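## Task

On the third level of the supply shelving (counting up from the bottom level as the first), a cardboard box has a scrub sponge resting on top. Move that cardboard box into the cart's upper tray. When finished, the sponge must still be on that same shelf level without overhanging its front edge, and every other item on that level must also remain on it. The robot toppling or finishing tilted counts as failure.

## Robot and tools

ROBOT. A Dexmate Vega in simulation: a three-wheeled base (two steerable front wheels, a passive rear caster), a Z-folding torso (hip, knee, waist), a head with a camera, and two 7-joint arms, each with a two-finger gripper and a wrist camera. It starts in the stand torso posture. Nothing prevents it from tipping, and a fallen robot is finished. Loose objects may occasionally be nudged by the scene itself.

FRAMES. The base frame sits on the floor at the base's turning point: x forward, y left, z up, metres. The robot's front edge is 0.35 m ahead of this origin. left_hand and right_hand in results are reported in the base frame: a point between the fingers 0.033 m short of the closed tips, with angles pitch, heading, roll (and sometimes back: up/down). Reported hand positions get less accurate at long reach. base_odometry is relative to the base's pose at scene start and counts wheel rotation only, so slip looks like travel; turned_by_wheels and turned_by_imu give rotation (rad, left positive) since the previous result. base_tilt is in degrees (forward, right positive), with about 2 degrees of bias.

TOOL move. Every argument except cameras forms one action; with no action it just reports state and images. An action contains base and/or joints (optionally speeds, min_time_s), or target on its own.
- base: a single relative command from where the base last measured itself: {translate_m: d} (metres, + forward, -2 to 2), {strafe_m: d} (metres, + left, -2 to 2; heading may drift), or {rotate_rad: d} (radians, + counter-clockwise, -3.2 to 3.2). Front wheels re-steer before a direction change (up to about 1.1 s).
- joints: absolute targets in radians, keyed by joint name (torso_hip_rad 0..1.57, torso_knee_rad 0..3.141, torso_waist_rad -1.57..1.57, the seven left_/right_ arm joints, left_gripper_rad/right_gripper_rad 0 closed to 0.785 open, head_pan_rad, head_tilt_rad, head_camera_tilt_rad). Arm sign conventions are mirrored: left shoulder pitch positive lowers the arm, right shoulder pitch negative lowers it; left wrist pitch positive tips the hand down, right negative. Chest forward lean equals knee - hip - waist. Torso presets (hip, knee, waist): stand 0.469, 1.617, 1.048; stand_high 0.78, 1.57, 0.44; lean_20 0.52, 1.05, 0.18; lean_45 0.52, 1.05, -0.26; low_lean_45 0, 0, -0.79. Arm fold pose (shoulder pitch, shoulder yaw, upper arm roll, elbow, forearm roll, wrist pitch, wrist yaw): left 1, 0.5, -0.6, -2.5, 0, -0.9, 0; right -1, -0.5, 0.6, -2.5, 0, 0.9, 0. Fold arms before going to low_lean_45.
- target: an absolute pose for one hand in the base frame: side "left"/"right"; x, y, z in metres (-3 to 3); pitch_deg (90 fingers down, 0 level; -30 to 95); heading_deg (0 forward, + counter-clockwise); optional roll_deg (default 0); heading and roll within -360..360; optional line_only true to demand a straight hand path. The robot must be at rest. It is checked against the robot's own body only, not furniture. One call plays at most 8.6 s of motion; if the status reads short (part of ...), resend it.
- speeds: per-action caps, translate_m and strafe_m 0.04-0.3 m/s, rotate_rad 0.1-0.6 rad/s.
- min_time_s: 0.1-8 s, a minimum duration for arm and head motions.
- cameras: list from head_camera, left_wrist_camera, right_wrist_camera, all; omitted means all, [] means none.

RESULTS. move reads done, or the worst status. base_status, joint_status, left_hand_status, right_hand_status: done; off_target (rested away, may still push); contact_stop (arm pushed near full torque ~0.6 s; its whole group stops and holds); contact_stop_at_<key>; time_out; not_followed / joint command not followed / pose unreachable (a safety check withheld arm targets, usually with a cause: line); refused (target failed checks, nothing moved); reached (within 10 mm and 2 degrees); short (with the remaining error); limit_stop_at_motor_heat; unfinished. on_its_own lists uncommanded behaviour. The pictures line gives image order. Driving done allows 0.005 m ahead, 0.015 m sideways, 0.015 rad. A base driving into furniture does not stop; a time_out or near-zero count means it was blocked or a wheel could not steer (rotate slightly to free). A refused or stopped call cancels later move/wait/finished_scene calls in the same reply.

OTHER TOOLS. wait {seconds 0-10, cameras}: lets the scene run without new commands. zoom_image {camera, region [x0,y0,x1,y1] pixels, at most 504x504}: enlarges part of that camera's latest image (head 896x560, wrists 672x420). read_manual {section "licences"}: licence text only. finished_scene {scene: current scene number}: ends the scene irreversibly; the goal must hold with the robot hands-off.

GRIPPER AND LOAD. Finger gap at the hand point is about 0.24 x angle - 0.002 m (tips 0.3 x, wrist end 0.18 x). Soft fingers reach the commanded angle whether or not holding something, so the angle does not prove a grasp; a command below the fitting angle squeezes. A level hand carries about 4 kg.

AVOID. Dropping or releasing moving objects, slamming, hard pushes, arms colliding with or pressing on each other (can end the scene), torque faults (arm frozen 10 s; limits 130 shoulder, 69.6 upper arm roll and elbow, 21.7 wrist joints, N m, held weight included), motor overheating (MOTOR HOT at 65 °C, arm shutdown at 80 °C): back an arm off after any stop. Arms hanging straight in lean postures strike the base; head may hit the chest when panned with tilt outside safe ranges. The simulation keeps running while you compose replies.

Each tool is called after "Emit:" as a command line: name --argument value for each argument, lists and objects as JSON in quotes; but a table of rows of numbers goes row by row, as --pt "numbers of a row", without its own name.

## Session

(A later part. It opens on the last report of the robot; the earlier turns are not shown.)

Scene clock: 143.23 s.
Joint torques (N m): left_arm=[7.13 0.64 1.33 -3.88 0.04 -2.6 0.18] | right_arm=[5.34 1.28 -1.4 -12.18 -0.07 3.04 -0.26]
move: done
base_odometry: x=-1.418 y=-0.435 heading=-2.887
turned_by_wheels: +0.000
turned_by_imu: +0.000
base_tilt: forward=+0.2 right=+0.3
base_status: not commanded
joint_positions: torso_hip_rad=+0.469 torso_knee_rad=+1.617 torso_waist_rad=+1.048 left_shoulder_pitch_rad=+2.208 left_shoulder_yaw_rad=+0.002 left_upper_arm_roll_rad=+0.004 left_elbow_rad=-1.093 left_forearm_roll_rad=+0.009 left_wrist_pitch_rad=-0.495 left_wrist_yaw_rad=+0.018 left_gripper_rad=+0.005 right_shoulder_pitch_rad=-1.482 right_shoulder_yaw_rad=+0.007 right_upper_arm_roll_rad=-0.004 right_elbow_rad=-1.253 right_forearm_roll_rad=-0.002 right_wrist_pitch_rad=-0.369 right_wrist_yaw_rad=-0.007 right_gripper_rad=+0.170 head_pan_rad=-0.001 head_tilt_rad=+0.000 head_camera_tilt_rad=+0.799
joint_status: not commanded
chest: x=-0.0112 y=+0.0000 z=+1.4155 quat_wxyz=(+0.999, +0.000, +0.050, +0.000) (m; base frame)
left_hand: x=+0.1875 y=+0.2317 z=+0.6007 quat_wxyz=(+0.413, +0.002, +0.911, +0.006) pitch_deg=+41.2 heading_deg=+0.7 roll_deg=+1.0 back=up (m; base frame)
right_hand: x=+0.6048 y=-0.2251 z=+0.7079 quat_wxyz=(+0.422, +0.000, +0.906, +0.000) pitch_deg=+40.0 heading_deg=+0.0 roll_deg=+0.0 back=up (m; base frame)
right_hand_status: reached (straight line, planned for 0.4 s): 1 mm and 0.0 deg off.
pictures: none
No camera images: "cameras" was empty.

Emit:
move --joints '{"right_gripper_rad": 0.4}' --cameras '[]'

Emit:
move --target '{"side": "right", "x": 0.58, "y": -0.225, "z": 0.83, "pitch_deg": 40, "heading_deg": 0, "line_only": true}' --cameras '["head_camera", "right_wrist_camera"]'

Scene clock: 144.27 s.
Joint torques (N m): left_arm=[7.31 0.62 1.03 -4.29 -0.01 -2.84 0.09] | right_arm=[7.26 2.12 -0.81 -13.65 -0.15 2.57 -0.2]
move: done
base_odometry: x=-1.418 y=-0.435 heading=-2.887
turned_by_wheels: +0.000
turned_by_imu: +0.000
base_tilt: forward=+0.2 right=+0.3
base_status: not commanded
joint_positions: torso_hip_rad=+0.469 torso_knee_rad=+1.617 torso_waist_rad=+1.048 left_shoulder_pitch_rad=+2.208 left_shoulder_yaw_rad=+0.002 left_upper_arm_roll_rad=+0.004 left_elbow_rad=-1.093 left_forearm_roll_rad=+0.009 left_wrist_pitch_rad=-0.495 left_wrist_yaw_rad=+0.018 left_gripper_rad=+0.005 right_shoulder_pitch_rad=-1.484 right_shoulder_yaw_rad=+0.007 right_upper_arm_roll_rad=-0.004 right_elbow_rad=-1.258 right_forearm_roll_rad=-0.002 right_wrist_pitch_rad=-0.373 right_wrist_yaw_rad=-0.007 right_gripper_rad=+0.400 head_pan_rad=-0.001 head_tilt_rad=+0.000 head_camera_tilt_rad=+0.799
joint_status: all done
chest: x=-0.0112 y=+0.0000 z=+1.4155 quat_wxyz=(+0.999, +0.000, +0.050, +0.000) (m; base frame)
left_hand: x=+0.1875 y=+0.2317 z=+0.6007 quat_wxyz=(+0.413, +0.002, +0.911, +0.006) pitch_deg=+41.2 heading_deg=+0.7 roll_deg=+1.0 back=up (m; base frame)
right_hand: x=+0.6048 y=-0.2252 z=+0.7086 quat_wxyz=(+0.422, +0.000, +0.906, +0.000) pitch_deg=+40.0 heading_deg=+0.0 roll_deg=+0.0 back=up (m; base frame)
pictures: none
No camera images: "cameras" was empty.

Scene clock: 148.17 s.
Joint torques (N m): left_arm=[7.55 0.02 1.2 -3.65 -0.01 -3.19 0.04] | right_arm=[4.31 2.12 -2.2 -13.75 -0.07 3 0.02]
move: done
base_odometry: x=-1.418 y=-0.435 heading=-2.887
turned_by_wheels: +0.000
turned_by_imu: +0.001
base_tilt: forward=+0.1 right=+0.3
base_status: not commanded
joint_positions: torso_hip_rad=+0.469 torso_knee_rad=+1.617 torso_waist_rad=+1.048 left_shoulder_pitch_rad=+2.208 left_shoulder_yaw_rad=+0.002 left_upper_arm_roll_rad=+0.004 left_elbow_rad=-1.093 left_forearm_roll_rad=+0.009 left_wrist_pitch_rad=-0.495 left_wrist_yaw_rad=+0.018 left_gripper_rad=+0.005 right_shoulder_pitch_rad=-1.653 right_shoulder_yaw_rad=+0.007 right_upper_arm_roll_rad=-0.007 right_elbow_rad=-1.903 right_forearm_roll_rad=-0.004 right_wrist_pitch_rad=-0.849 right_wrist_yaw_rad=-0.007 right_gripper_rad=+0.400 head_pan_rad=-0.001 head_tilt_rad=+0.000 head_camera_tilt_rad=+0.799
joint_status: not commanded
chest: x=-0.0112 y=+0.0000 z=+1.4155 quat_wxyz=(+0.999, +0.000, +0.050, +0.000) (m; base frame)
left_hand: x=+0.1875 y=+0.2317 z=+0.6007 quat_wxyz=(+0.413, +0.002, +0.911, +0.006) pitch_deg=+41.2 heading_deg=+0.7 roll_deg=+1.0 back=up (m; base frame)
right_hand: x=+0.5803 y=-0.2252 z=+0.8284 quat_wxyz=(+0.422, +0.000, +0.906, +0.000) pitch_deg=+40.0 heading_deg=+0.0 roll_deg=+0.0 back=up (m; base frame)
right_hand_status: reached (straight line, planned for 2.4 s): 2 mm and 0.0 deg off.
pictures: head_camera, right_wrist_camera
camera_calibration:
head_camera: T_world_to_cam=[[0.0178373, -0.999799, 0.00913176, 0.0164153], [-0.780064, -0.0196291, -0.625392, 0.912766], [0.625446, 0.00403192, -0.780257, 1.16726], [0, 0, 0, 1]] pos_world=[-0.0183375, 0.0296225, 1.48145]
right_wrist_camera: T_world_to_cam=[[-0.0279723, -0.998629, 0.0442466, -0.253219], [-0.752829, -0.00807439, -0.658166, 1.03175], [0.657621, -0.0517206, -0.751571, 0.384396], [0, 0, 0, 1]] pos_world=[0.516858, -0.22466, 0.979165]

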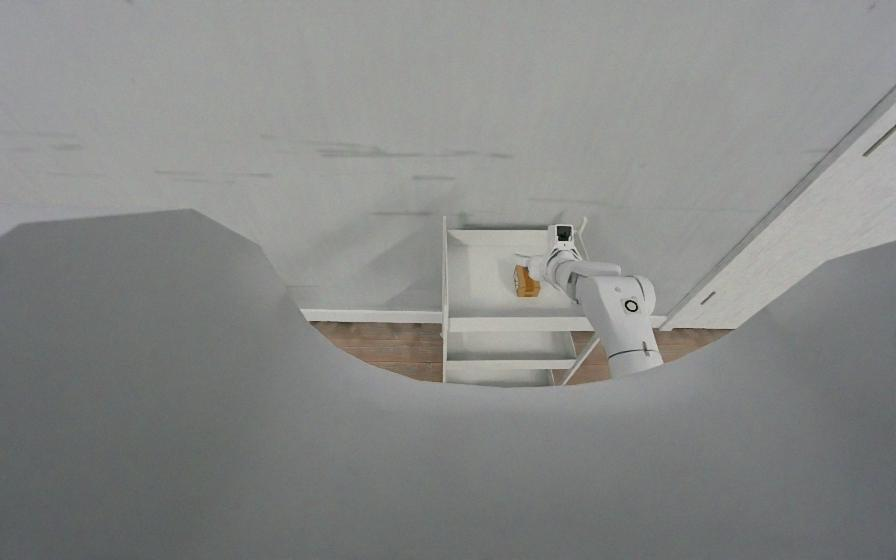

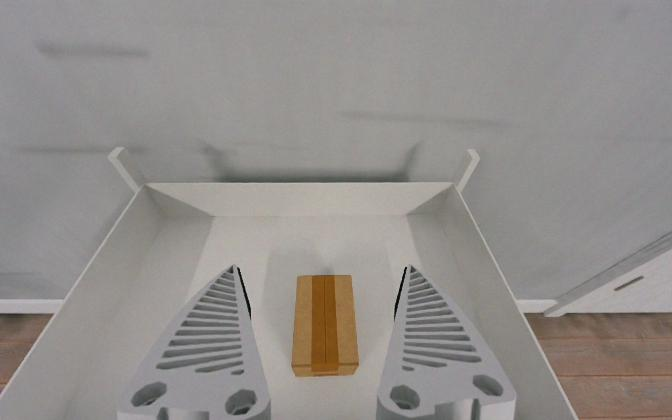

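Emit:
finished_scene --scene 1

The scene is finished: the task was done.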